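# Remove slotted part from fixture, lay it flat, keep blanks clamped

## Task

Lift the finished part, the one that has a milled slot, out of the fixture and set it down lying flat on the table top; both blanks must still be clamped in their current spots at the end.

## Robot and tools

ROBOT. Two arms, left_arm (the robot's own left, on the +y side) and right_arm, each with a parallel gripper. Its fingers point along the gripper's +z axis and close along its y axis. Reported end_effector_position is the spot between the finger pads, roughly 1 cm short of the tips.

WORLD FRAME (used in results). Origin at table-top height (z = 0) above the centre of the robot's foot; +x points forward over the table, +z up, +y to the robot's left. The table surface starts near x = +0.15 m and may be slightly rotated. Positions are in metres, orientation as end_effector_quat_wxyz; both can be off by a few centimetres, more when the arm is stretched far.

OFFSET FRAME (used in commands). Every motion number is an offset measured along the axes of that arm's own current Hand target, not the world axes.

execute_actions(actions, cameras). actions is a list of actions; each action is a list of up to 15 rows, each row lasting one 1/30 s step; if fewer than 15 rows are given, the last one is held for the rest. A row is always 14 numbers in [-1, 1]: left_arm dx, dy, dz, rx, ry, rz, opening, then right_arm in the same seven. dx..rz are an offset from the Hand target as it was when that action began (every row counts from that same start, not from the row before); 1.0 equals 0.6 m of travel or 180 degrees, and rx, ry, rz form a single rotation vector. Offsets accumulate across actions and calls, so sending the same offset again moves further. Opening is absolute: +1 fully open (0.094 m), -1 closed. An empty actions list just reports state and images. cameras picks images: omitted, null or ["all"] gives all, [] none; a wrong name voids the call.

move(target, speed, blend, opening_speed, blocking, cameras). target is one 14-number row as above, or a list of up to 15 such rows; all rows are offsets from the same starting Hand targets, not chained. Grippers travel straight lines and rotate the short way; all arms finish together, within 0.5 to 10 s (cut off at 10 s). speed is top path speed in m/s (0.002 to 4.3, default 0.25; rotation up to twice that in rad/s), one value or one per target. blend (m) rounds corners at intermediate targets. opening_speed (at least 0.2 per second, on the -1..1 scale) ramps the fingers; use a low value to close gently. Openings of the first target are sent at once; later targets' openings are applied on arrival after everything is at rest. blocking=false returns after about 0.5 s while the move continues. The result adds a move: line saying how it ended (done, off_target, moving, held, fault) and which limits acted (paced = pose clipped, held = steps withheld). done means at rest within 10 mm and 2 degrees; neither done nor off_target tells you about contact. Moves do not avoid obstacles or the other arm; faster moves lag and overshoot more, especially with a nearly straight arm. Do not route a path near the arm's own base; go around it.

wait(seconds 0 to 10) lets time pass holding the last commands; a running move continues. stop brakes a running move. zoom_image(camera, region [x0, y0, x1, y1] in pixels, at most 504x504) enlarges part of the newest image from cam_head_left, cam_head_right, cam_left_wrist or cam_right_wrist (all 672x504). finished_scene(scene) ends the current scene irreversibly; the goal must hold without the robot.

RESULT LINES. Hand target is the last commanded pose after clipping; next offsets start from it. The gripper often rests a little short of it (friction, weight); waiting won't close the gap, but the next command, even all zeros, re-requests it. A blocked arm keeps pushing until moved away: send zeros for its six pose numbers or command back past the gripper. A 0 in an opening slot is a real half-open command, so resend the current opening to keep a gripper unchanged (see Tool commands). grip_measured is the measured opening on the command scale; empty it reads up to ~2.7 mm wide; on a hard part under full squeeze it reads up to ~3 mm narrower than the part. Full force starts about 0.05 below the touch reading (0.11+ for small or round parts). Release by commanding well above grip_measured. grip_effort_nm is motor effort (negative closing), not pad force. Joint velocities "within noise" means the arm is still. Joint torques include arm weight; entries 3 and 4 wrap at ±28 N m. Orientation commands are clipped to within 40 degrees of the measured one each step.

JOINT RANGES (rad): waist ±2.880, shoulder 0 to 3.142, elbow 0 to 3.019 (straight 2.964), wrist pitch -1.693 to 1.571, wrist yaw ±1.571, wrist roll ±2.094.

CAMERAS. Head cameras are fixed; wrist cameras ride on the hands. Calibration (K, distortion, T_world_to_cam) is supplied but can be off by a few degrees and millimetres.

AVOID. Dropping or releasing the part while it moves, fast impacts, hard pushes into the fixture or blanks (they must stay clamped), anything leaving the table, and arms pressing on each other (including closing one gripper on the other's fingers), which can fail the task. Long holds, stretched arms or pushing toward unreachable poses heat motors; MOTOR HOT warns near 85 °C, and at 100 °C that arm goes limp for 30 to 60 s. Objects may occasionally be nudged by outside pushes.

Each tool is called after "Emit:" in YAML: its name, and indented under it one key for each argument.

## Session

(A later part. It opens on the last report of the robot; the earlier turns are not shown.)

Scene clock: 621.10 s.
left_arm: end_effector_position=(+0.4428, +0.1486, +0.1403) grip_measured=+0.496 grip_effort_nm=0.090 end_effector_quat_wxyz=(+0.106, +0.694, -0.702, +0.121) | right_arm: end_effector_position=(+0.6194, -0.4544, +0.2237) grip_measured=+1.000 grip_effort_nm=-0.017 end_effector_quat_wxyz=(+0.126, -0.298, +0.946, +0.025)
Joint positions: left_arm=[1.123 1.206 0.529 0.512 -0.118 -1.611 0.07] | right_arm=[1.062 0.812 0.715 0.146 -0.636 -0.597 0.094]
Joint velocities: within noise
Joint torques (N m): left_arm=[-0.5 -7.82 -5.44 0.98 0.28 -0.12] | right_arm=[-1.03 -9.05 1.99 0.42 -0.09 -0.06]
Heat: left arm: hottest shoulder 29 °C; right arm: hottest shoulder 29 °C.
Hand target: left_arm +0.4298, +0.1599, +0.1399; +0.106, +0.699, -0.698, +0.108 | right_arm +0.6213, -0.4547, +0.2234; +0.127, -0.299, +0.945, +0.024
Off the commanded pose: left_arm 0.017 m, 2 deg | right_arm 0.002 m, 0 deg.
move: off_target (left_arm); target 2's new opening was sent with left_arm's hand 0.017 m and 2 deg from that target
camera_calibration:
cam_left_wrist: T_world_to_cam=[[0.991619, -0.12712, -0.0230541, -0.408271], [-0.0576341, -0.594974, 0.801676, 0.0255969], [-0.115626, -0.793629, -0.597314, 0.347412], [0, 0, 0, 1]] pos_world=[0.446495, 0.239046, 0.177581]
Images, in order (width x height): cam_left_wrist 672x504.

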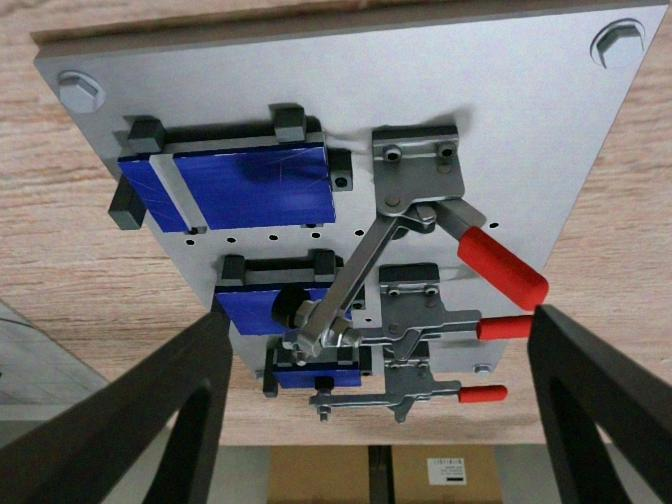

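Emit:
zoom_image:
  camera: "cam_left_wrist"
  region: [90, 70, 390, 260]

Emit:
zoom_image:
  camera: "cam_left_wrist"
  region: [260, 100, 560, 380]

Scaled by 1.680 from the camera's 672x504 image, which has a finer 960x720 frame.

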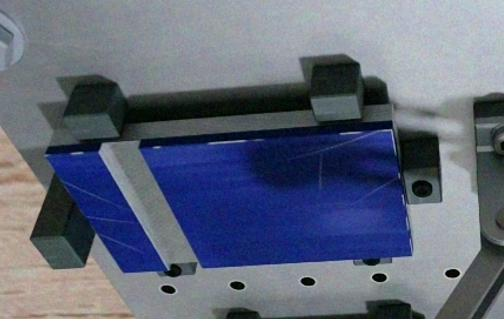

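Scaled by 1.680 from the camera's 672x504 image, which has a finer 960x720 frame.

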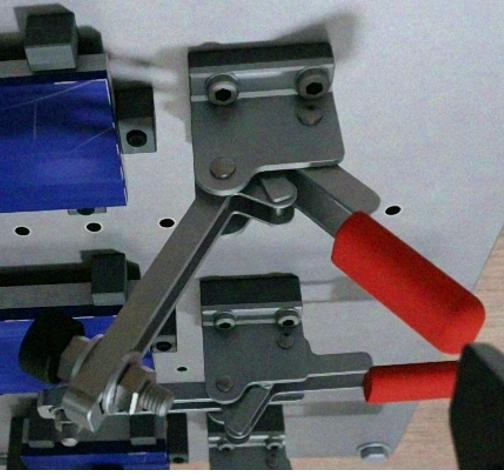

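Emit:
move:
  target: [0.110,0.0667,-0.0178,0.0063,-0.1574,0.507,1,0,0,0,0,0,0,1]
  speed: 0.3

Scene clock: 888.03 s.
left_arm: end_effector_position=(+0.4029, +0.1058, +0.1602) grip_measured=+0.997 grip_effort_nm=0.085 end_effector_quat_wxyz=(+0.172, -0.016, +0.985, +0.010) | right_arm: end_effector_position=(+0.6194, -0.4544, +0.2237) grip_measured=+1.000 grip_effort_nm=-0.017 end_effector_quat_wxyz=(+0.126, -0.298, +0.946, +0.025)
Joint positions: left_arm=[0.816 1.671 0.499 1.395 -0.76 0.147 0.094] | right_arm=[1.062 0.812 0.715 0.146 -0.636 -0.597 0.094]
Joint velocities: within noise
Joint torques (N m): left_arm=[-7.82 -4.89 -6.49 1.58 0.06 0.18] | right_arm=[-1.67 -9.41 1.96 0.57 -0.08 -0.07]
Heat: left arm: hottest shoulder 28 °C; right arm: hottest shoulder 29 °C.
Hand target: left_arm +0.3898, +0.1001, +0.1697; +0.164, -0.001, +0.986, +0.000 | right_arm +0.6213, -0.4547, +0.2234; +0.127, -0.299, +0.945, +0.024
Off the commanded pose: left_arm 0.017 m, 2 deg | right_arm 0.002 m, 0 deg.
move: off_target (left_arm)
camera_calibration:
cam_left_wrist: T_world_to_cam=[[-0.0295431, -0.991892, -0.123601, 0.145293], [-0.965206, -0.00383273, 0.261461, 0.371511], [-0.259815, 0.127025, -0.957267, 0.339005], [0, 0, 0, 1]] pos_world=[0.450956, 0.102477, 0.245341]

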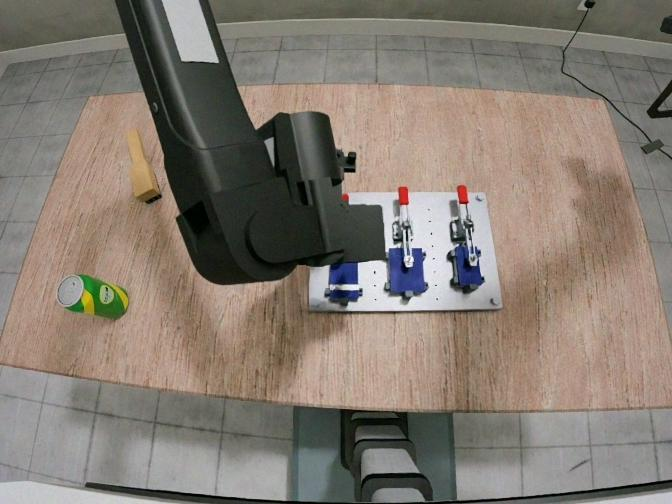

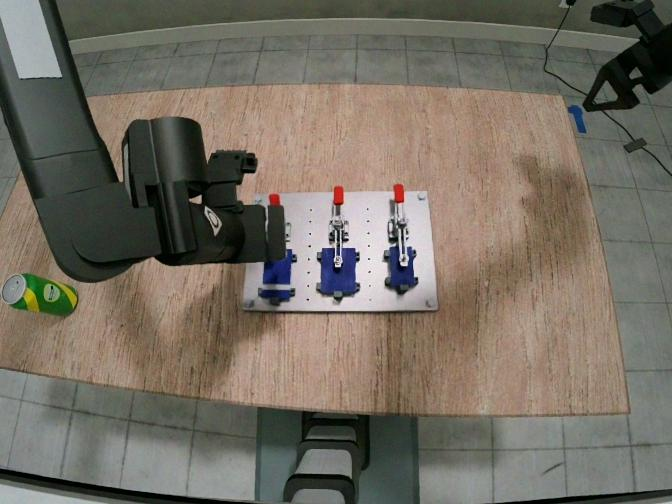

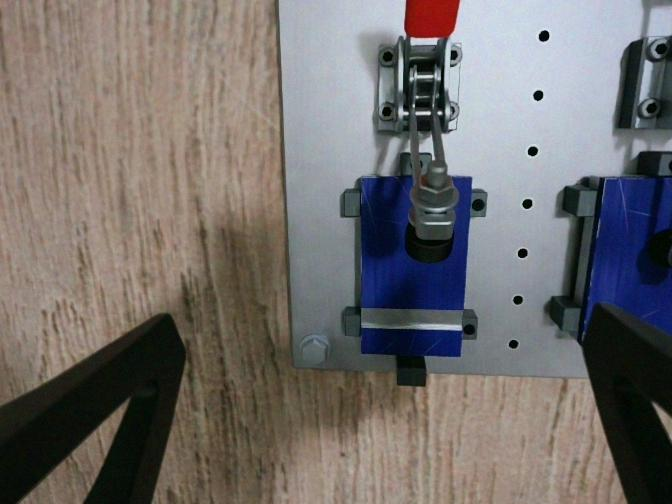

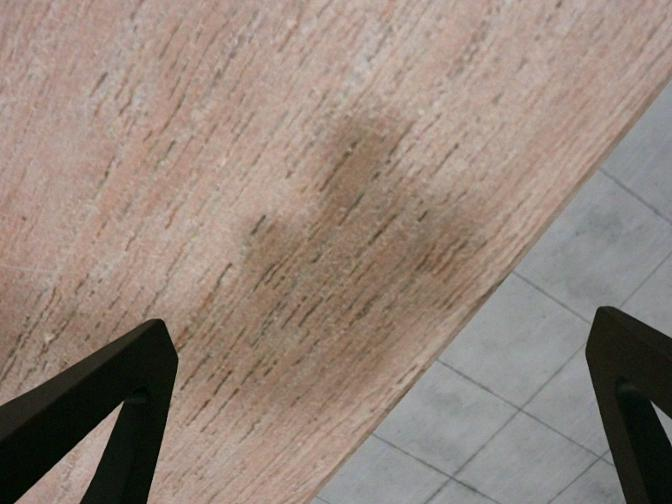

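Emit:
move:
  target: [0.0683,-0.0168,0.0817,0,0,0,0.5,0,0,0,0,0,0,1]
  speed: 0.2
  cameras: ["cam_left_wrist"]

Scene clock: 936.83 s.
left_arm: end_effector_position=(+0.3653, +0.0814, +0.1173) grip_measured=+0.503 grip_effort_nm=-0.203 end_effector_quat_wxyz=(+0.160, +0.006, +0.987, -0.010) | right_arm: end_effector_position=(+0.6194, -0.4544, +0.2237) grip_measured=+1.000 grip_effort_nm=-0.017 end_effector_quat_wxyz=(+0.126, -0.298, +0.946, +0.025)
Joint positions: left_arm=[0.848 1.857 0.598 1.435 -0.685 0.148 0.071] | right_arm=[1.062 0.812 0.715 0.146 -0.636 -0.597 0.094]
Joint velocities: within noise
Joint torques (N m): left_arm=[-5.25 -4.54 -4.48 1.68 0.2 -0.03] | right_arm=[-1.38 -8.94 1.96 0.36 -0.1 -0.03]
Heat: left arm: hottest shoulder 27 °C; right arm: hottest shoulder 29 °C.
Hand target: left_arm +0.3670, +0.0899, +0.1101; +0.164, -0.001, +0.986, +0.000 | right_arm +0.6213, -0.4547, +0.2234; +0.127, -0.299, +0.945, +0.024
Off the commanded pose: left_arm 0.011 m, 1 deg | right_arm 0.002 m, 0 deg.
move: off_target (left_arm)
camera_calibration:
cam_left_wrist: T_world_to_cam=[[-0.0826347, -0.992511, -0.0899585, 0.130143], [-0.957266, 0.0539471, 0.284134, 0.336184], [-0.277153, 0.109593, -0.954555, 0.298745], [0, 0, 0, 1]] pos_world=[0.41537, 0.0782914, 0.201355]
Images, in order (width x height): cam_left_wrist 672x504.

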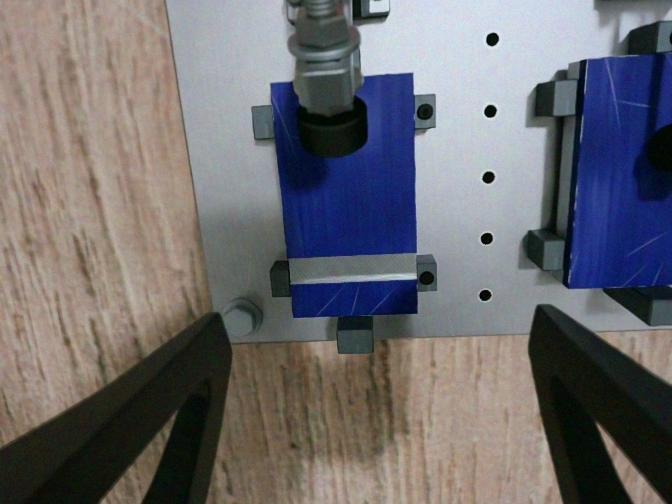

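Emit:
move:
  target: [0.0007,0.0117,0.0738,0,0,0,0.5,0,0,0,0,0,0,1]
  speed: 0.15
  cameras: ["cam_left_wrist","cam_head_right"]

Scene clock: 956.83 s.
left_arm: end_effector_position=(+0.3859, +0.0884, +0.0775) grip_measured=+0.503 grip_effort_nm=-0.198 end_effector_quat_wxyz=(+0.171, +0.002, +0.985, -0.009) | right_arm: end_effector_position=(+0.6194, -0.4544, +0.2237) grip_measured=+1.000 grip_effort_nm=-0.017 end_effector_quat_wxyz=(+0.126, -0.298, +0.946, +0.025)
Joint positions: left_arm=[0.929 1.867 0.682 1.379 -0.607 0.14 0.071] | right_arm=[1.062 0.812 0.715 0.146 -0.636 -0.597 0.094]
Joint velocities: within noise
Joint torques (N m): left_arm=[-5.07 -4.84 -4.45 0.44 0.18 -0.13] | right_arm=[-2.08 -9.82 2.02 0.39 -0.13 -0.02]
Heat: left arm: hottest shoulder 27 °C; right arm: hottest shoulder 29 °C.
Hand target: left_arm +0.3809, +0.0968, +0.0681; +0.164, -0.001, +0.986, -0.001 | right_arm +0.6213, -0.4547, +0.2234; +0.127, -0.299, +0.945, +0.024
Off the commanded pose: left_arm 0.014 m, 1 deg | right_arm 0.002 m, 0 deg.
move: off_target (left_arm)
camera_calibration:
cam_left_wrist: T_world_to_cam=[[-0.0718029, -0.993098, -0.0927362, 0.131351], [-0.964003, 0.0452319, 0.262017, 0.371919], [-0.256014, 0.108212, -0.960597, 0.25809], [0, 0, 0, 1]] pos_world=[0.434037, 0.0856933, 0.162652]
Images, in order (width x height): cam_head_right 672x504, cam_left_wrist 672x504.

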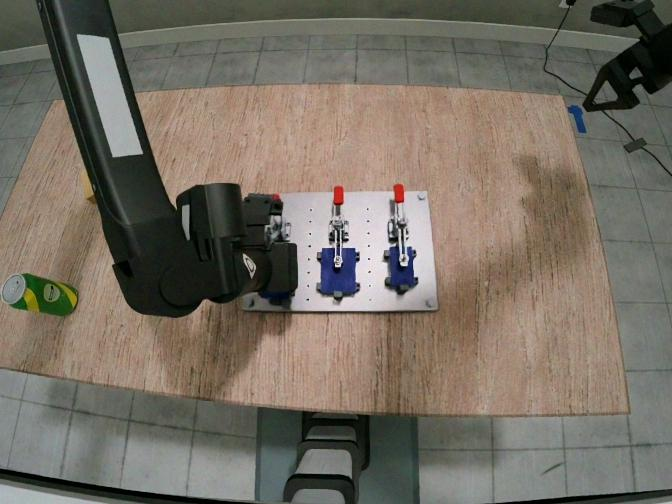

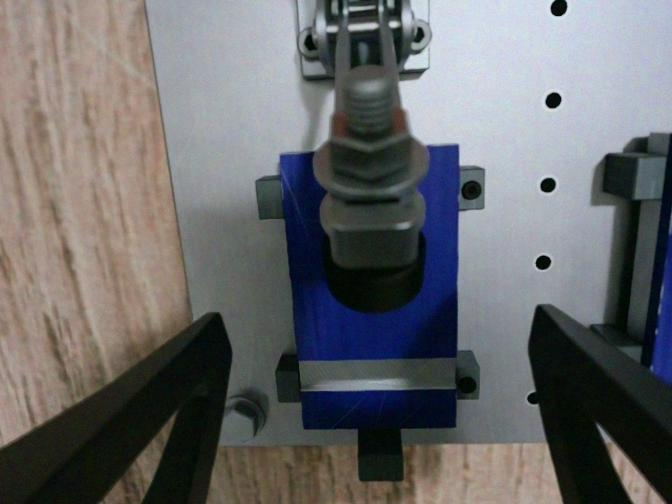

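Emit:
move:
  target: [0.0265,0.0017,0.035,0,0,0,0.5,0,0,0,0,0,0,1]
  speed: 0.1
  cameras: ["cam_left_wrist"]

Scene clock: 974.87 s.
left_arm: end_effector_position=(+0.3767, +0.0877, +0.0525) grip_measured=+0.503 grip_effort_nm=-0.203 end_effector_quat_wxyz=(+0.170, +0.003, +0.985, -0.010) | right_arm: end_effector_position=(+0.6194, -0.4544, +0.2237) grip_measured=+1.000 grip_effort_nm=-0.022 end_effector_quat_wxyz=(+0.126, -0.298, +0.946, +0.025)
Joint positions: left_arm=[0.96 1.93 0.738 1.378 -0.574 0.133 0.071] | right_arm=[1.062 0.812 0.715 0.146 -0.636 -0.597 0.094]
Joint velocities: within noise
Joint torques (N m): left_arm=[-4.95 -4.78 -4.71 0.65 0.2 -0.16] | right_arm=[-1.49 -9.58 1.89 0.27 -0.09 -0.07]
Heat: left arm: hottest shoulder 27 °C; right arm: hottest shoulder 29 °C.
Hand target: left_arm +0.3726, +0.0979, +0.0431; +0.164, -0.001, +0.986, +0.000 | right_arm +0.6213, -0.4547, +0.2234; +0.127, -0.299, +0.945, +0.024
Off the commanded pose: left_arm 0.014 m, 1 deg | right_arm 0.002 m, 0 deg.
move: off_target (left_arm)
camera_calibration:
cam_left_wrist: T_world_to_cam=[[-0.0749125, -0.993001, -0.0913079, 0.128696], [-0.963137, 0.0483261, 0.264634, 0.368857], [-0.258369, 0.107766, -0.960017, 0.232719], [0, 0, 0, 1]] pos_world=[0.425028, 0.0848901, 0.137553]
Images, in order (width x height): cam_left_wrist 672x504.

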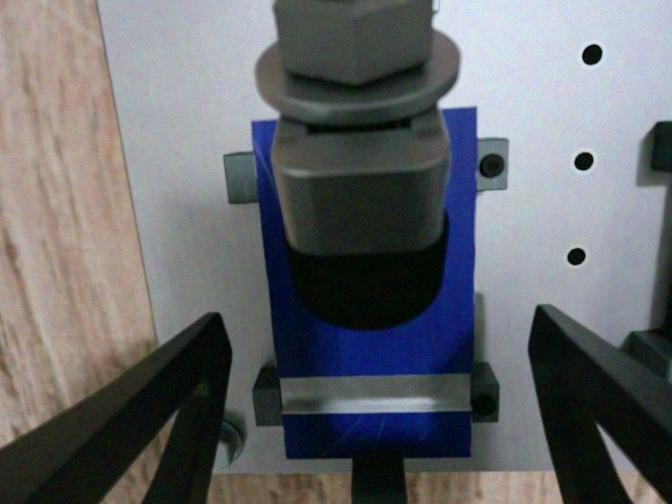

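Emit:
move:
  target: [0.0063,0.002,0.0234,0,0,0,0.5,0,0,0,0,0,0,1]
  speed: 0.08
  cameras: ["cam_left_wrist"]

Scene clock: 986.17 s.
left_arm: end_effector_position=(+0.3790, +0.0883, +0.0386) grip_measured=+0.503 grip_effort_nm=-0.198 end_effector_quat_wxyz=(+0.171, +0.002, +0.985, -0.010) | right_arm: end_effector_position=(+0.6194, -0.4544, +0.2237) grip_measured=+1.000 grip_effort_nm=-0.017 end_effector_quat_wxyz=(+0.126, -0.298, +0.946, +0.025)
Joint positions: left_arm=[0.979 1.946 0.771 1.364 -0.555 0.129 0.071] | right_arm=[1.062 0.812 0.715 0.146 -0.636 -0.597 0.094]
Joint velocities: within noise
Joint torques (N m): left_arm=[-5.07 -4.95 -4.78 0.57 0.22 -0.11] | right_arm=[-1.44 -9.41 1.87 0.46 -0.11 -0.02]
Heat: left arm: hottest shoulder 27 °C; right arm: hottest shoulder 29 °C.
Hand target: left_arm +0.3736, +0.0990, +0.0286; +0.164, -0.001, +0.986, -0.001 | right_arm +0.6213, -0.4547, +0.2234; +0.127, -0.299, +0.945, +0.024
Off the commanded pose: left_arm 0.016 m, 1 deg | right_arm 0.002 m, 0 deg.
move: off_target (left_arm)
camera_calibration:
cam_left_wrist: T_world_to_cam=[[-0.0728876, -0.993218, -0.0905861, 0.127451], [-0.964089, 0.0469087, 0.261404, 0.375307], [-0.255382, 0.106386, -0.960969, 0.218961], [0, 0, 0, 1]] pos_world=[0.427038, 0.0856874, 0.123853]
Images, in order (width x height): cam_left_wrist 672x504.

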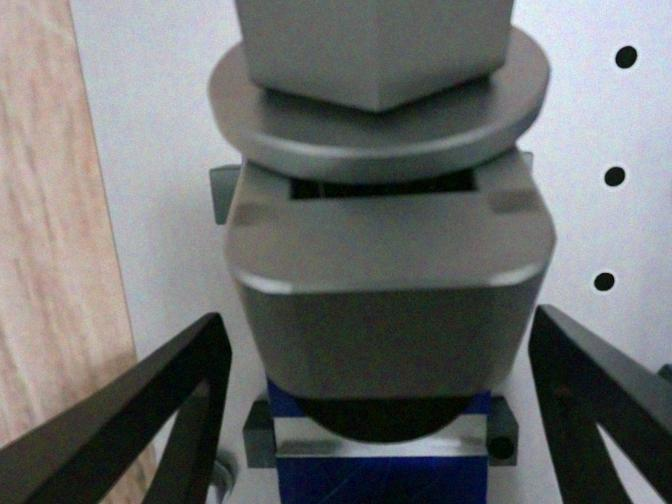

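Emit:
move:
  target: [0.0035,0.002,0.0085,0,0,0,0.5,0,0,0,0,0,0,1]
  speed: 0.05
  cameras: ["cam_left_wrist"]

Scene clock: 999.87 s.
left_arm: end_effector_position=(+0.3788, +0.0890, +0.0333) grip_measured=+0.503 grip_effort_nm=-0.203 end_effector_quat_wxyz=(+0.171, +0.002, +0.985, -0.010) | right_arm: end_effector_position=(+0.6194, -0.4544, +0.2237) grip_measured=+1.000 grip_effort_nm=-0.017 end_effector_quat_wxyz=(+0.126, -0.298, +0.946, +0.025)
Joint positions: left_arm=[0.987 1.954 0.782 1.359 -0.546 0.127 0.071] | right_arm=[1.062 0.812 0.715 0.146 -0.636 -0.597 0.094]
Joint velocities: within noise
Joint torques (N m): left_arm=[-5.01 -4.78 -4.81 0.68 0.23 -0.12] | right_arm=[-1.61 -9.88 2.07 0.44 -0.08 -0.05]
Heat: left arm: hottest shoulder 27 °C; right arm: hottest shoulder 29 °C.
Hand target: left_arm +0.3732, +0.1003, +0.0231; +0.164, -0.001, +0.986, -0.001 | right_arm +0.6213, -0.4547, +0.2234; +0.127, -0.299, +0.945, +0.024
Off the commanded pose: left_arm 0.016 m, 1 deg | right_arm 0.002 m, 0 deg.
move: off_target (left_arm)
camera_calibration:
cam_left_wrist: T_world_to_cam=[[-0.0731692, -0.993231, -0.0902117, 0.127827], [-0.964116, 0.0472974, 0.261234, 0.376461], [-0.255199, 0.106089, -0.961051, 0.213689], [0, 0, 0, 1]] pos_world=[0.426838, 0.0864863, 0.118553]
Images, in order (width x height): cam_left_wrist 672x504.

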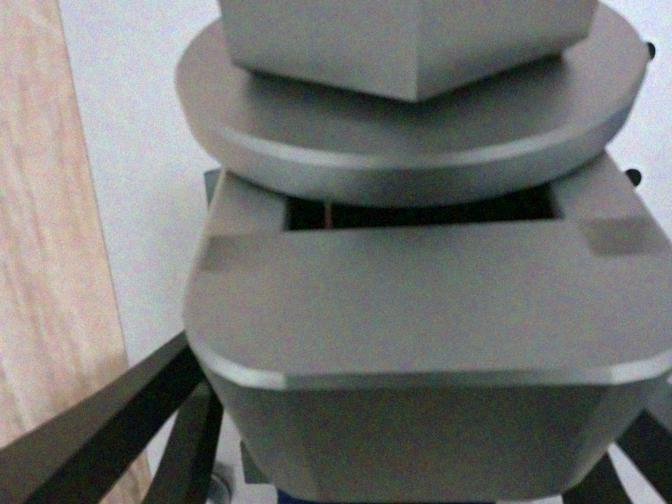

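Emit:
move:
  target: [0,0,0,0,0,0,-0.25,0,0,0,0,0,0,1]
  opening_speed: 0.4
  cameras: ["cam_left_wrist"]

Scene clock: 1007.13 s.
left_arm: end_effector_position=(+0.3786, +0.0887, +0.0331) grip_measured=+0.086 grip_effort_nm=-1.087 end_effector_quat_wxyz=(+0.171, +0.002, +0.985, -0.011) | right_arm: end_effector_position=(+0.6194, -0.4544, +0.2237) grip_measured=+1.000 grip_effort_nm=-0.017 end_effector_quat_wxyz=(+0.126, -0.298, +0.946, +0.025)
Joint positions: left_arm=[0.987 1.955 0.783 1.359 -0.545 0.126 0.051] | right_arm=[1.062 0.812 0.715 0.146 -0.636 -0.597 0.094]
Joint velocities: within noise
Joint torques (N m): left_arm=[-5.01 -4.89 -4.72 0.57 0.15 -0.11] | right_arm=[-1.85 -9.58 2.02 0.51 -0.08 0]
Heat: left arm: hottest shoulder 27 °C; right arm: hottest shoulder 29 °C.
Hand target: left_arm +0.3732, +0.1003, +0.0231; +0.164, -0.001, +0.986, +0.000 | right_arm +0.6213, -0.4547, +0.2234; +0.127, -0.299, +0.945, +0.024
Off the commanded pose: left_arm 0.016 m, 1 deg | right_arm 0.002 m, 0 deg.
move: off_target (left_arm)
camera_calibration:
cam_left_wrist: T_world_to_cam=[[-0.0733799, -0.993363, -0.0885724, 0.127499], [-0.963999, 0.0478893, 0.261557, 0.37619], [-0.25558, 0.104577, -0.961115, 0.213768], [0, 0, 0, 1]] pos_world=[0.426637, 0.0862819, 0.118354]
Images, in order (width x height): cam_left_wrist 672x504.

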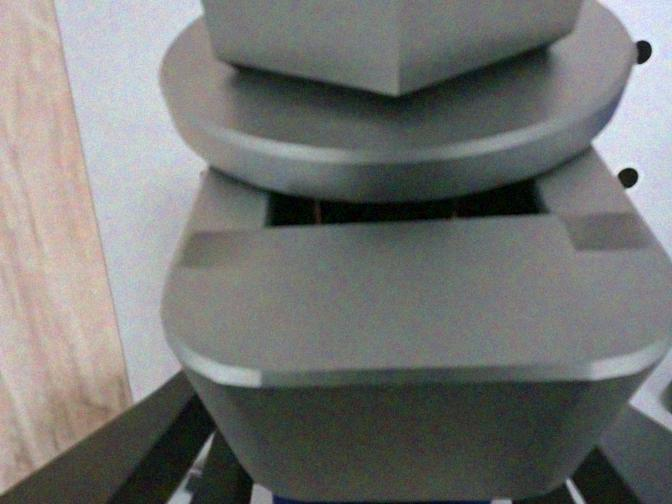

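Emit:
move:
  target: [-0.0174,0,-0.0504,0,0,0,-0.25,0,0,0,0,0,0,1]
  speed: 0.08
  cameras: ["cam_left_wrist","cam_head_left"]

Scene clock: 1017.67 s.
left_arm: end_effector_position=(+0.3783, +0.0948, +0.0431) grip_measured=+0.086 grip_effort_nm=-1.092 end_effector_quat_wxyz=(+0.168, +0.001, +0.986, +0.001) | right_arm: end_effector_position=(+0.6194, -0.4544, +0.2237) grip_measured=+1.000 grip_effort_nm=-0.017 end_effector_quat_wxyz=(+0.126, -0.298, +0.946, +0.025)
Joint positions: left_arm=[0.978 1.934 0.755 1.362 -0.579 0.126 0.051] | right_arm=[1.062 0.812 0.715 0.146 -0.636 -0.597 0.094]
Joint velocities: within noise
Joint torques (N m): left_arm=[-7.12 -6.71 -8.42 1.77 -0.02 -0.05] | right_arm=[-1.61 -9.41 2.11 0.4 -0.1 -0.02]
Heat: left arm: hottest shoulder 27 °C; right arm: hottest shoulder 29 °C.
Hand target: left_arm +0.3733, +0.1003, +0.0551; +0.164, -0.001, +0.986, +0.000 | right_arm +0.6213, -0.4547, +0.2234; +0.127, -0.299, +0.945, +0.024
Off the commanded pose: left_arm 0.014 m, 0 deg | right_arm 0.002 m, 0 deg.
move: off_target (left_arm)
camera_calibration:
cam_left_wrist: T_world_to_cam=[[-0.0668118, -0.991538, -0.111302, 0.132737], [-0.962282, 0.0345494, 0.26985, 0.373279], [-0.263721, 0.125133, -0.956448, 0.223536], [0, 0, 0, 1]] pos_world=[0.427019, 0.0907458, 0.127845]
Images, in order (width x height): cam_head_left 672x504, cam_left_wrist 672x504.

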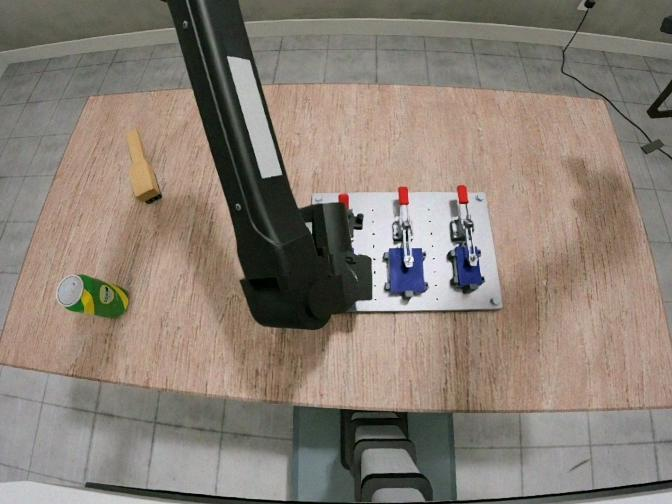

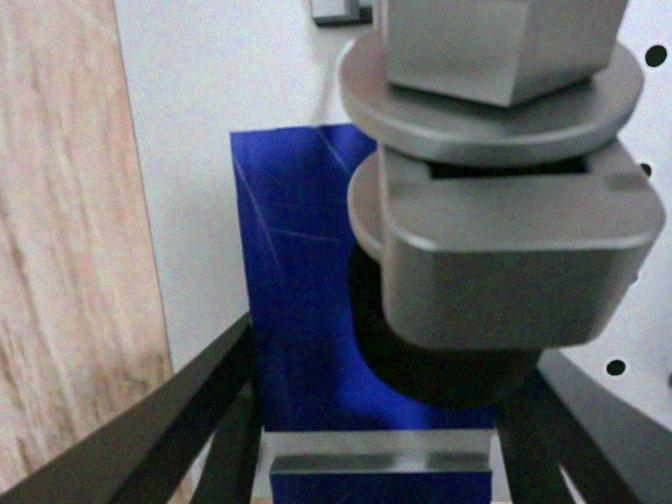

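Emit:
move:
  target:
    - [-0.0081,0,-0.0236,0,0,0,-0.25,0,0,0,0,0,0,1]
    - [0.068,0,-0.0587,0,0,0,-0.25,0,0,0,0,0,0,1]
  speed: 0.1
  cameras: ["cam_left_wrist","cam_head_left"]

Scene clock: 1062.63 s.
left_arm: end_effector_position=(+0.3338, +0.1089, +0.0589) grip_measured=+0.086 grip_effort_nm=-1.087 end_effector_quat_wxyz=(+0.171, -0.006, +0.985, +0.014) | right_arm: end_effector_position=(+0.6194, -0.4544, +0.2237) grip_measured=+1.000 grip_effort_nm=-0.012 end_effector_quat_wxyz=(+0.126, -0.298, +0.946, +0.025)
Joint positions: left_arm=[0.968 2.044 0.699 1.542 -0.615 0.126 0.051] | right_arm=[1.062 0.812 0.715 0.146 -0.636 -0.597 0.094]
Joint velocities: within noise
Joint torques (N m): left_arm=[-9.05 -4.42 -8.58 1.92 -0.02 0.03] | right_arm=[-1.08 -9.7 1.96 0.39 -0.07 -0.06]
Heat: left arm: hottest shoulder 27 °C; right arm: hottest shoulder 29 °C.
Hand target: left_arm +0.3234, +0.1003, +0.0751; +0.164, -0.001, +0.986, +0.000 | right_arm +0.6213, -0.4547, +0.2234; +0.127, -0.299, +0.945, +0.024
Off the commanded pose: left_arm 0.021 m, 2 deg | right_arm 0.002 m, 0 deg.
move: off_target (left_arm)
camera_calibration:
cam_left_wrist: T_world_to_cam=[[-0.0480126, -0.989858, -0.133699, 0.140335], [-0.964747, 0.0112797, 0.262939, 0.329464], [-0.258764, 0.14161, -0.955504, 0.221667], [0, 0, 0, 1]] pos_world=[0.381946, 0.103806, 0.143937]
Images, in order (width x height): cam_head_left 672x504, cam_left_wrist 672x504.

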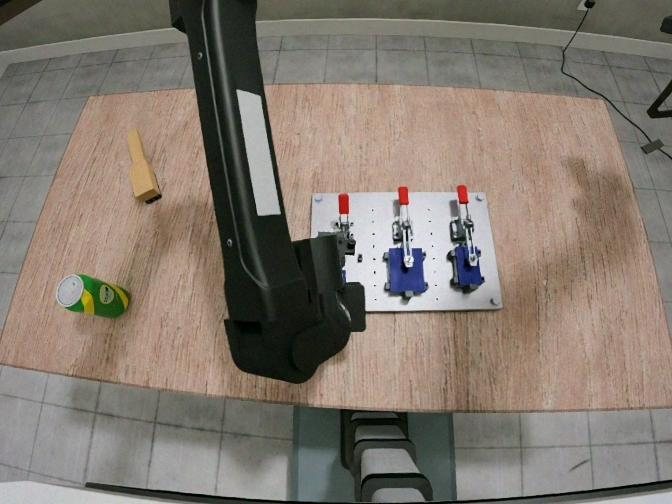

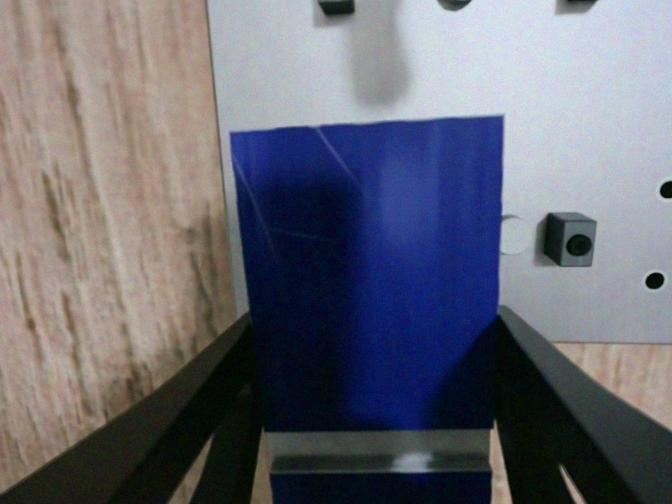

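Emit:
move:
  target:
    - [-0.038,0,-0.1103,0,0,0,-0.25,0,0,0,0,0,0,1]
    - [-0.0907,0.1167,-0.1098,0.0814,0,0.2364,-0.25,0,0,0,0,0,0,1]
    - [-0.1028,0.2833,-0.0087,0.1628,0,0.4728,-0.25,0,0,0,0,0,0,1]
  speed: 0.2
  blend: [0.02,0.03,0]
  cameras: ["cam_left_wrist","cam_head_left"]

Scene clock: 1089.53 s.
left_arm: end_effector_position=(+0.3721, +0.2635, +0.1002) grip_measured=+0.086 grip_effort_nm=-1.096 end_effector_quat_wxyz=(+0.116, +0.691, +0.702, -0.126) | right_arm: end_effector_position=(+0.6194, -0.4544, +0.2237) grip_measured=+1.000 grip_effort_nm=-0.017 end_effector_quat_wxyz=(+0.126, -0.298, +0.946, +0.025)
Joint positions: left_arm=[1.511 1.405 0.448 0.755 0.284 1.57 0.051] | right_arm=[1.062 0.812 0.715 0.146 -0.636 -0.597 0.094]
Joint velocities: within noise
Joint torques (N m): left_arm=[1.61 -8.94 -5.53 -0.31 0.52 0.2] | right_arm=[-1.32 -9.7 2.02 0.46 -0.11 -0.01]
Heat: left arm: hottest elbow 28 °C; right arm: hottest shoulder 29 °C.
Hand target: left_arm +0.3798, +0.2704, +0.0999; +0.117, +0.697, +0.698, -0.117 | right_arm +0.6213, -0.4547, +0.2234; +0.127, -0.299, +0.945, +0.024
Off the commanded pose: left_arm 0.010 m, 1 deg | right_arm 0.002 m, 0 deg.
move: done
camera_calibration:
cam_left_wrist: T_world_to_cam=[[-0.994387, 0.0522274, -0.0920156, 0.374119], [0.0263507, 0.96452, 0.262691, -0.266166], [0.102471, 0.258791, -0.960483, 0.084341], [0, 0, 0, 1]] pos_world=[0.37039, 0.215357, 0.185352]
Images, in order (width x height): cam_head_left 672x504, cam_left_wrist 672x504.

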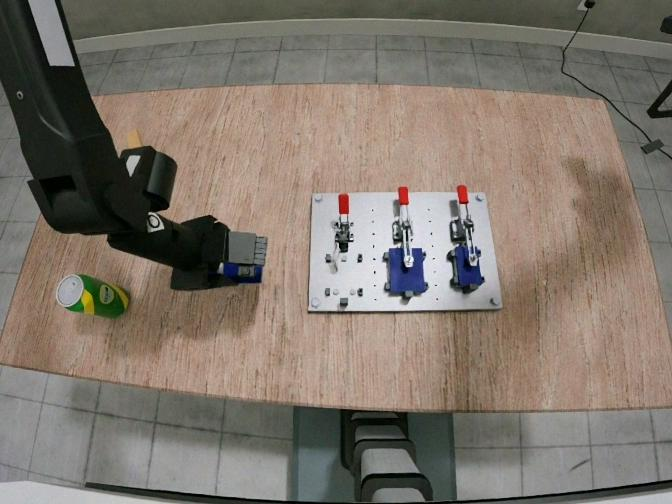

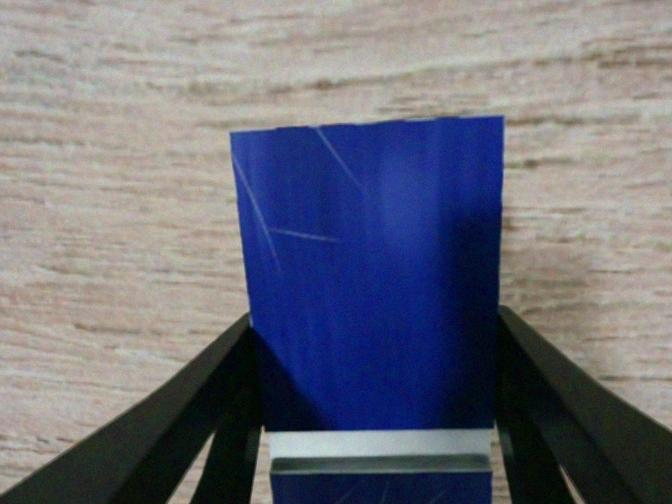

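Emit:
move:
  target: [0.0353,0,0.1024,0,0,0,-0.25,0,0,0,0,0,0,1]
  speed: 0.15
  cameras: ["cam_left_wrist"]

Scene clock: 1098.47 s.
left_arm: end_effector_position=(+0.3793, +0.2629, +0.0381) grip_measured=+0.086 grip_effort_nm=-1.092 end_effector_quat_wxyz=(+0.117, +0.692, +0.702, -0.125) | right_arm: end_effector_position=(+0.6194, -0.4544, +0.2237) grip_measured=+1.000 grip_effort_nm=-0.022 end_effector_quat_wxyz=(+0.126, -0.298, +0.946, +0.025)
Joint positions: left_arm=[1.518 1.565 0.611 0.755 0.292 1.573 0.051] | right_arm=[1.062 0.812 0.715 0.146 -0.636 -0.597 0.094]
Joint velocities: within noise
Joint torques (N m): left_arm=[1.55 -7.18 -5.61 0.85 0.53 0.19] | right_arm=[-1.32 -9.99 2.1 0.5 -0.09 -0.05]
Heat: left arm: hottest elbow 28 °C; right arm: hottest shoulder 29 °C.
Hand target: left_arm +0.3798, +0.2702, +0.0349; +0.117, +0.697, +0.698, -0.118 | right_arm +0.6213, -0.4547, +0.2234; +0.127, -0.299, +0.945, +0.024
Off the commanded pose: left_arm 0.008 m, 1 deg | right_arm 0.002 m, 0 deg.
move: done
camera_calibration:
cam_left_wrist: T_world_to_cam=[[-0.994011, 0.0531125, -0.0955048, 0.37542], [0.0262999, 0.964528, 0.262668, -0.249366], [0.106068, 0.258583, -0.960148, 0.022909], [0, 0, 0, 1]] pos_world=[0.3773, 0.214657, 0.123351]
Images, in order (width x height): cam_left_wrist 672x504.

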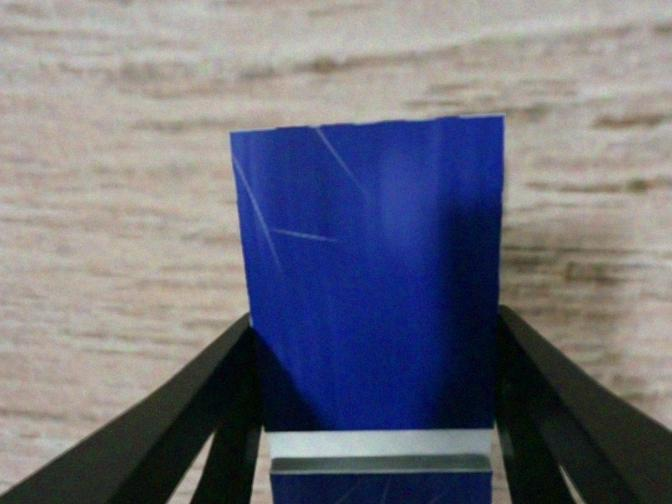

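Emit:
move:
  target: [0.0065,0,0.0189,0,0,0,-0.25,0,0,0,0,0,0,1]
  speed: 0.05
  cameras: []

Emit:
move:
  target: [0.0033,0,0.0095,0,0,0,-0.25,0,0,0,0,0,0,1]
  speed: 0.05
  cameras: ["cam_left_wrist"]

Scene clock: 1104.93 s.
left_arm: end_effector_position=(+0.3807, +0.2622, +0.0267) grip_measured=+0.086 grip_effort_nm=-1.087 end_effector_quat_wxyz=(+0.118, +0.692, +0.701, -0.124) | right_arm: end_effector_position=(+0.6194, -0.4544, +0.2237) grip_measured=+1.000 grip_effort_nm=-0.012 end_effector_quat_wxyz=(+0.126, -0.298, +0.946, +0.025)
Joint positions: left_arm=[1.518 1.593 0.642 0.755 0.293 1.573 0.051] | right_arm=[1.062 0.812 0.715 0.146 -0.636 -0.597 0.094]
Joint velocities: within noise
Joint torques (N m): left_arm=[1.67 -6.89 -5.6 0.83 0.53 0.19] | right_arm=[-1.61 -9.47 2.09 0.4 -0.12 -0.05]
Heat: left arm: hottest shoulder 27 °C; right arm: hottest shoulder 29 °C.
Hand target: left_arm +0.3797, +0.2702, +0.0229; +0.117, +0.697, +0.698, -0.118 | right_arm +0.6213, -0.4547, +0.2234; +0.127, -0.299, +0.945, +0.024
Off the commanded pose: left_arm 0.009 m, 1 deg | right_arm 0.002 m, 0 deg.
move: done
No camera images: "cameras" was empty.

Scene clock: 1105.73 s.
left_arm: end_effector_position=(+0.3812, +0.2620, +0.0207) grip_measured=+0.086 grip_effort_nm=-1.087 end_effector_quat_wxyz=(+0.119, +0.692, +0.701, -0.124) | right_arm: end_effector_position=(+0.6194, -0.4544, +0.2237) grip_measured=+1.000 grip_effort_nm=-0.017 end_effector_quat_wxyz=(+0.126, -0.298, +0.946, +0.025)
Joint positions: left_arm=[1.519 1.608 0.658 0.755 0.293 1.573 0.051] | right_arm=[1.062 0.812 0.715 0.146 -0.636 -0.597 0.094]
Joint velocities: within noise
Joint torques (N m): left_arm=[1.49 -7 -5.49 0.79 0.52 0.18] | right_arm=[-1.73 -9.35 1.98 0.46 -0.04 -0.02]
Heat: left arm: hottest shoulder 27 °C; right arm: hottest shoulder 29 °C.
Hand target: left_arm +0.3797, +0.2703, +0.0169; +0.117, +0.697, +0.698, -0.118 | right_arm +0.6213, -0.4547, +0.2234; +0.127, -0.299, +0.945, +0.024
Off the commanded pose: left_arm 0.009 m, 1 deg | right_arm 0.002 m, 0 deg.
move: done
camera_calibration:
cam_left_wrist: T_world_to_cam=[[-0.993622, 0.0530964, -0.0994791, 0.37558], [0.0253478, 0.964796, 0.261774, -0.243663], [0.109876, 0.257583, -0.959989, 0.00500251], [0, 0, 0, 1]] pos_world=[0.378811, 0.213854, 0.105949]
Images, in order (width x height): cam_left_wrist 672x504.

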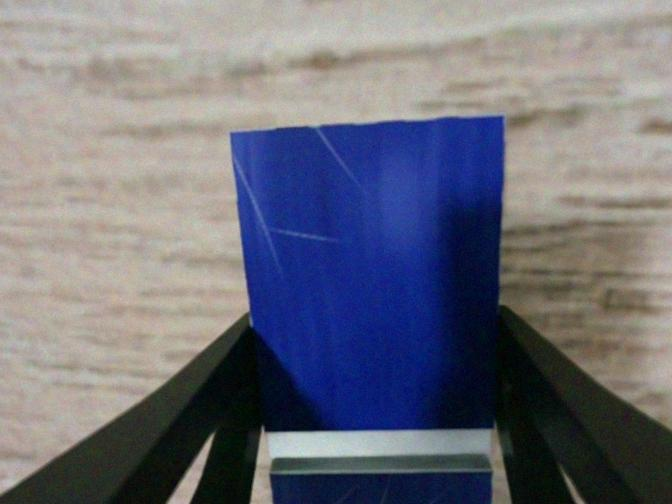

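Emit:
move:
  target: [0.0022,0,0.0063,0,0,0,-0.25,0,0,0,0,0,0,1]
  speed: 0.03
  cameras: []

Emit:
move:
  target: [0.0022,0,0.0063,0,0,0,-0.25,0,0,0,0,0,0,1]
  speed: 0.03
  cameras: ["cam_left_wrist"]

Scene clock: 1111.43 s.
left_arm: end_effector_position=(+0.3816, +0.2619, +0.0168) grip_measured=+0.086 grip_effort_nm=-1.087 end_effector_quat_wxyz=(+0.119, +0.692, +0.701, -0.123) | right_arm: end_effector_position=(+0.6194, -0.4544, +0.2237) grip_measured=+1.000 grip_effort_nm=-0.017 end_effector_quat_wxyz=(+0.126, -0.298, +0.946, +0.025)
Joint positions: left_arm=[1.519 1.617 0.668 0.755 0.294 1.574 0.051] | right_arm=[1.062 0.812 0.715 0.146 -0.636 -0.597 0.094]
Joint velocities: within noise
Joint torques (N m): left_arm=[1.61 -7.06 -5.56 0.77 0.53 0.18] | right_arm=[-1.73 -9.52 2.09 0.51 -0.1 -0.03]
Heat: left arm: hottest shoulder 27 °C; right arm: hottest shoulder 29 °C.
Hand target: left_arm +0.3797, +0.2703, +0.0129; +0.117, +0.697, +0.698, -0.118 | right_arm +0.6213, -0.4547, +0.2234; +0.127, -0.299, +0.945, +0.024
Off the commanded pose: left_arm 0.009 m, 1 deg | right_arm 0.002 m, 0 deg.
move: done
No camera images: "cameras" was empty.

Scene clock: 1112.13 s.
left_arm: end_effector_position=(+0.3809, +0.2619, +0.0153) grip_measured=+0.086 grip_effort_nm=-1.092 end_effector_quat_wxyz=(+0.119, +0.692, +0.701, -0.124) | right_arm: end_effector_position=(+0.6194, -0.4544, +0.2237) grip_measured=+1.000 grip_effort_nm=-0.017 end_effector_quat_wxyz=(+0.126, -0.298, +0.946, +0.025)
Joint positions: left_arm=[1.52 1.622 0.672 0.755 0.296 1.574 0.051] | right_arm=[1.062 0.812 0.715 0.146 -0.636 -0.597 0.094]
Joint velocities: within noise
Joint torques (N m): left_arm=[1.44 -6.53 -5.07 0.72 0.44 0.15] | right_arm=[-1.55 -9.35 1.95 0.44 -0.09 -0.03]
Heat: left arm: hottest shoulder 27 °C; right arm: hottest shoulder 29 °C.
Hand target: left_arm +0.3797, +0.2704, +0.0088; +0.117, +0.697, +0.698, -0.117 | right_arm +0.6213, -0.4547, +0.2234; +0.127, -0.299, +0.945, +0.024
Off the commanded pose: left_arm 0.011 m, 1 deg | right_arm 0.002 m, 0 deg.
move: off_target (left_arm)
camera_calibration:
cam_left_wrist: T_world_to_cam=[[-0.993538, 0.0538139, -0.0999267, 0.374511], [0.0260572, 0.965081, 0.260651, -0.242575], [0.110464, 0.256363, -0.960248, -0.0000020637], [0, 0, 0, 1]] pos_world=[0.378412, 0.213951, 0.100649]
Images, in order (width x height): cam_left_wrist 672x504.

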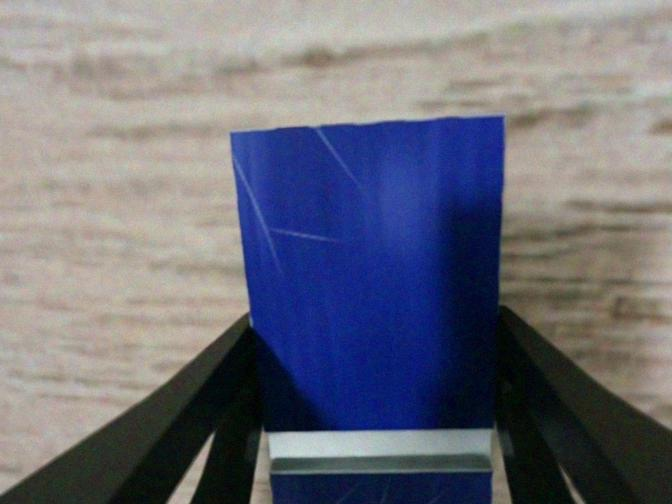

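Emit:
move:
  target: [0.0016,0,0.0047,0,0,0,-0.25,0,0,0,0,0,0,1]
  speed: 0.03
  cameras: ["cam_head_left","cam_left_wrist"]

Scene clock: 1121.70 s.
left_arm: end_effector_position=(+0.3809, +0.2619, +0.0150) grip_measured=+0.086 grip_effort_nm=-1.087 end_effector_quat_wxyz=(+0.120, +0.693, +0.700, -0.124) | right_arm: end_effector_position=(+0.6194, -0.4544, +0.2237) grip_measured=+1.000 grip_effort_nm=-0.017 end_effector_quat_wxyz=(+0.126, -0.298, +0.946, +0.025)
Joint positions: left_arm=[1.521 1.624 0.672 0.757 0.299 1.576 0.051] | right_arm=[1.062 0.812 0.715 0.146 -0.636 -0.597 0.094]
Joint velocities: within noise
Joint torques (N m): left_arm=[1.61 -6.24 -4.44 0.59 0.34 0.19] | right_arm=[-1.96 -9.35 1.94 0.64 -0.1 -0.03]
Heat: left arm: hottest shoulder 27 °C; right arm: hottest shoulder 28 °C.
Hand target: left_arm +0.3796, +0.2702, +0.0059; +0.117, +0.697, +0.698, -0.118 | right_arm +0.6213, -0.4547, +0.2234; +0.127, -0.299, +0.945, +0.024
Off the commanded pose: left_arm 0.013 m, 1 deg | right_arm 0.002 m, 0 deg.
move: off_target (left_arm)
camera_calibration:
cam_left_wrist: T_world_to_cam=[[-0.993277, 0.055107, -0.101808, 0.374105], [0.027084, 0.965646, 0.258446, -0.242896], [0.112553, 0.253951, -0.960646, -0.000431245], [0, 0, 0, 1]] pos_world=[0.378217, 0.214045, 0.100448]
Images, in order (width x height): cam_head_left 672x504, cam_left_wrist 672x504.

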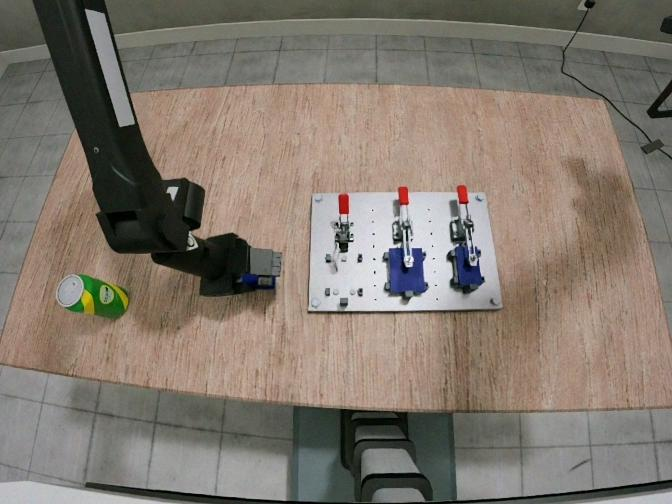

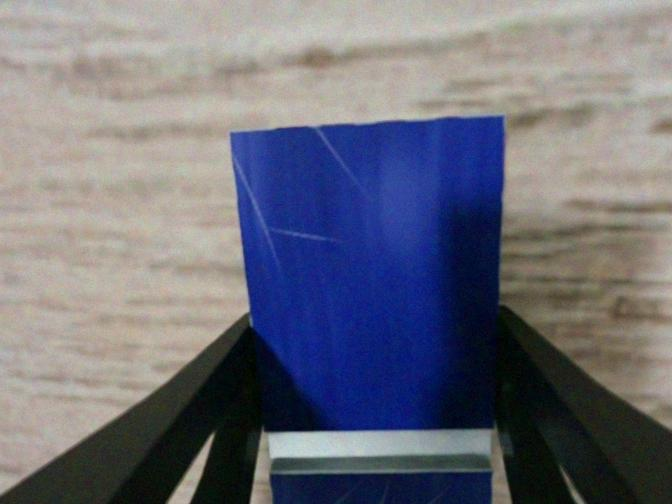

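Emit:
move:
  target: [-0.0022,0,-0.0063,0,0,0,-0.25,0,0,0,0,0,0,1]
  speed: 0.03
  cameras: []

Emit:
move:
  target: [0,0,0,0,0,0,0.45,0,0,0,0,0,0,1]
  opening_speed: 0.6
  cameras: ["cam_left_wrist"]

Scene clock: 1132.97 s.
left_arm: end_effector_position=(+0.3810, +0.2620, +0.0150) grip_measured=+0.086 grip_effort_nm=-1.087 end_effector_quat_wxyz=(+0.121, +0.693, +0.700, -0.124) | right_arm: end_effector_position=(+0.6194, -0.4544, +0.2237) grip_measured=+1.000 grip_effort_nm=-0.017 end_effector_quat_wxyz=(+0.126, -0.298, +0.946, +0.025)
Joint positions: left_arm=[1.521 1.624 0.672 0.758 0.299 1.578 0.051] | right_arm=[1.062 0.812 0.715 0.146 -0.636 -0.597 0.094]
Joint velocities: within noise
Joint torques (N m): left_arm=[1.49 -6.95 -5.26 0.65 0.34 0.13] | right_arm=[-1.55 -9.29 1.85 0.54 -0.11 -0.05]
Heat: left arm: hottest shoulder 27 °C; right arm: hottest shoulder 28 °C.
Hand target: left_arm +0.3796, +0.2703, +0.0099; +0.117, +0.697, +0.698, -0.118 | right_arm +0.6213, -0.4547, +0.2234; +0.127, -0.299, +0.945, +0.024
Off the commanded pose: left_arm 0.010 m, 1 deg | right_arm 0.002 m, 0 deg.
move: done
No camera images: "cameras" was empty.

Scene clock: 1134.50 s.
left_arm: end_effector_position=(+0.3748, +0.2618, +0.0152) grip_measured=+0.446 grip_effort_nm=0.125 end_effector_quat_wxyz=(+0.117, +0.692, +0.700, -0.129) | right_arm: end_effector_position=(+0.6194, -0.4544, +0.2237) grip_measured=+1.000 grip_effort_nm=-0.017 end_effector_quat_wxyz=(+0.126, -0.298, +0.946, +0.025)
Joint positions: left_arm=[1.521 1.632 0.669 0.758 0.3 1.578 0.068] | right_arm=[1.062 0.812 0.715 0.146 -0.636 -0.597 0.094]
Joint velocities: within noise
Joint torques (N m): left_arm=[1.44 -7.18 -5.04 0.55 0.29 0.14] | right_arm=[-1.38 -9.58 2.06 0.44 -0.11 -0.04]
Heat: left arm: hottest shoulder 27 °C; right arm: hottest shoulder 28 °C.
Hand target: left_arm +0.3795, +0.2702, +0.0099; +0.117, +0.697, +0.698, -0.118 | right_arm +0.6213, -0.4547, +0.2234; +0.127, -0.299, +0.945, +0.024
Off the commanded pose: left_arm 0.011 m, 1 deg | right_arm 0.002 m, 0 deg.
move: off_target (left_arm)
camera_calibration:
cam_left_wrist: T_world_to_cam=[[-0.994246, 0.056594, -0.0909536, 0.367882], [0.031443, 0.965832, 0.257255, -0.244351], [0.102405, 0.252915, -0.962054, 0.00450264], [0, 0, 0, 1]] pos_world=[0.372987, 0.214044, 0.100653]
Images, in order (width x height): cam_left_wrist 672x504.

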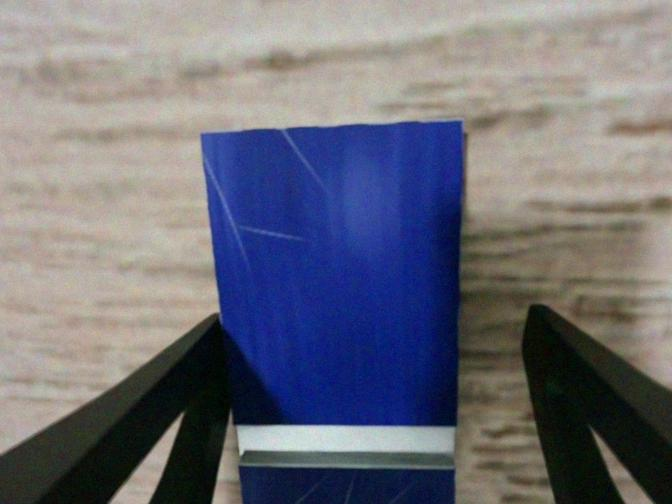

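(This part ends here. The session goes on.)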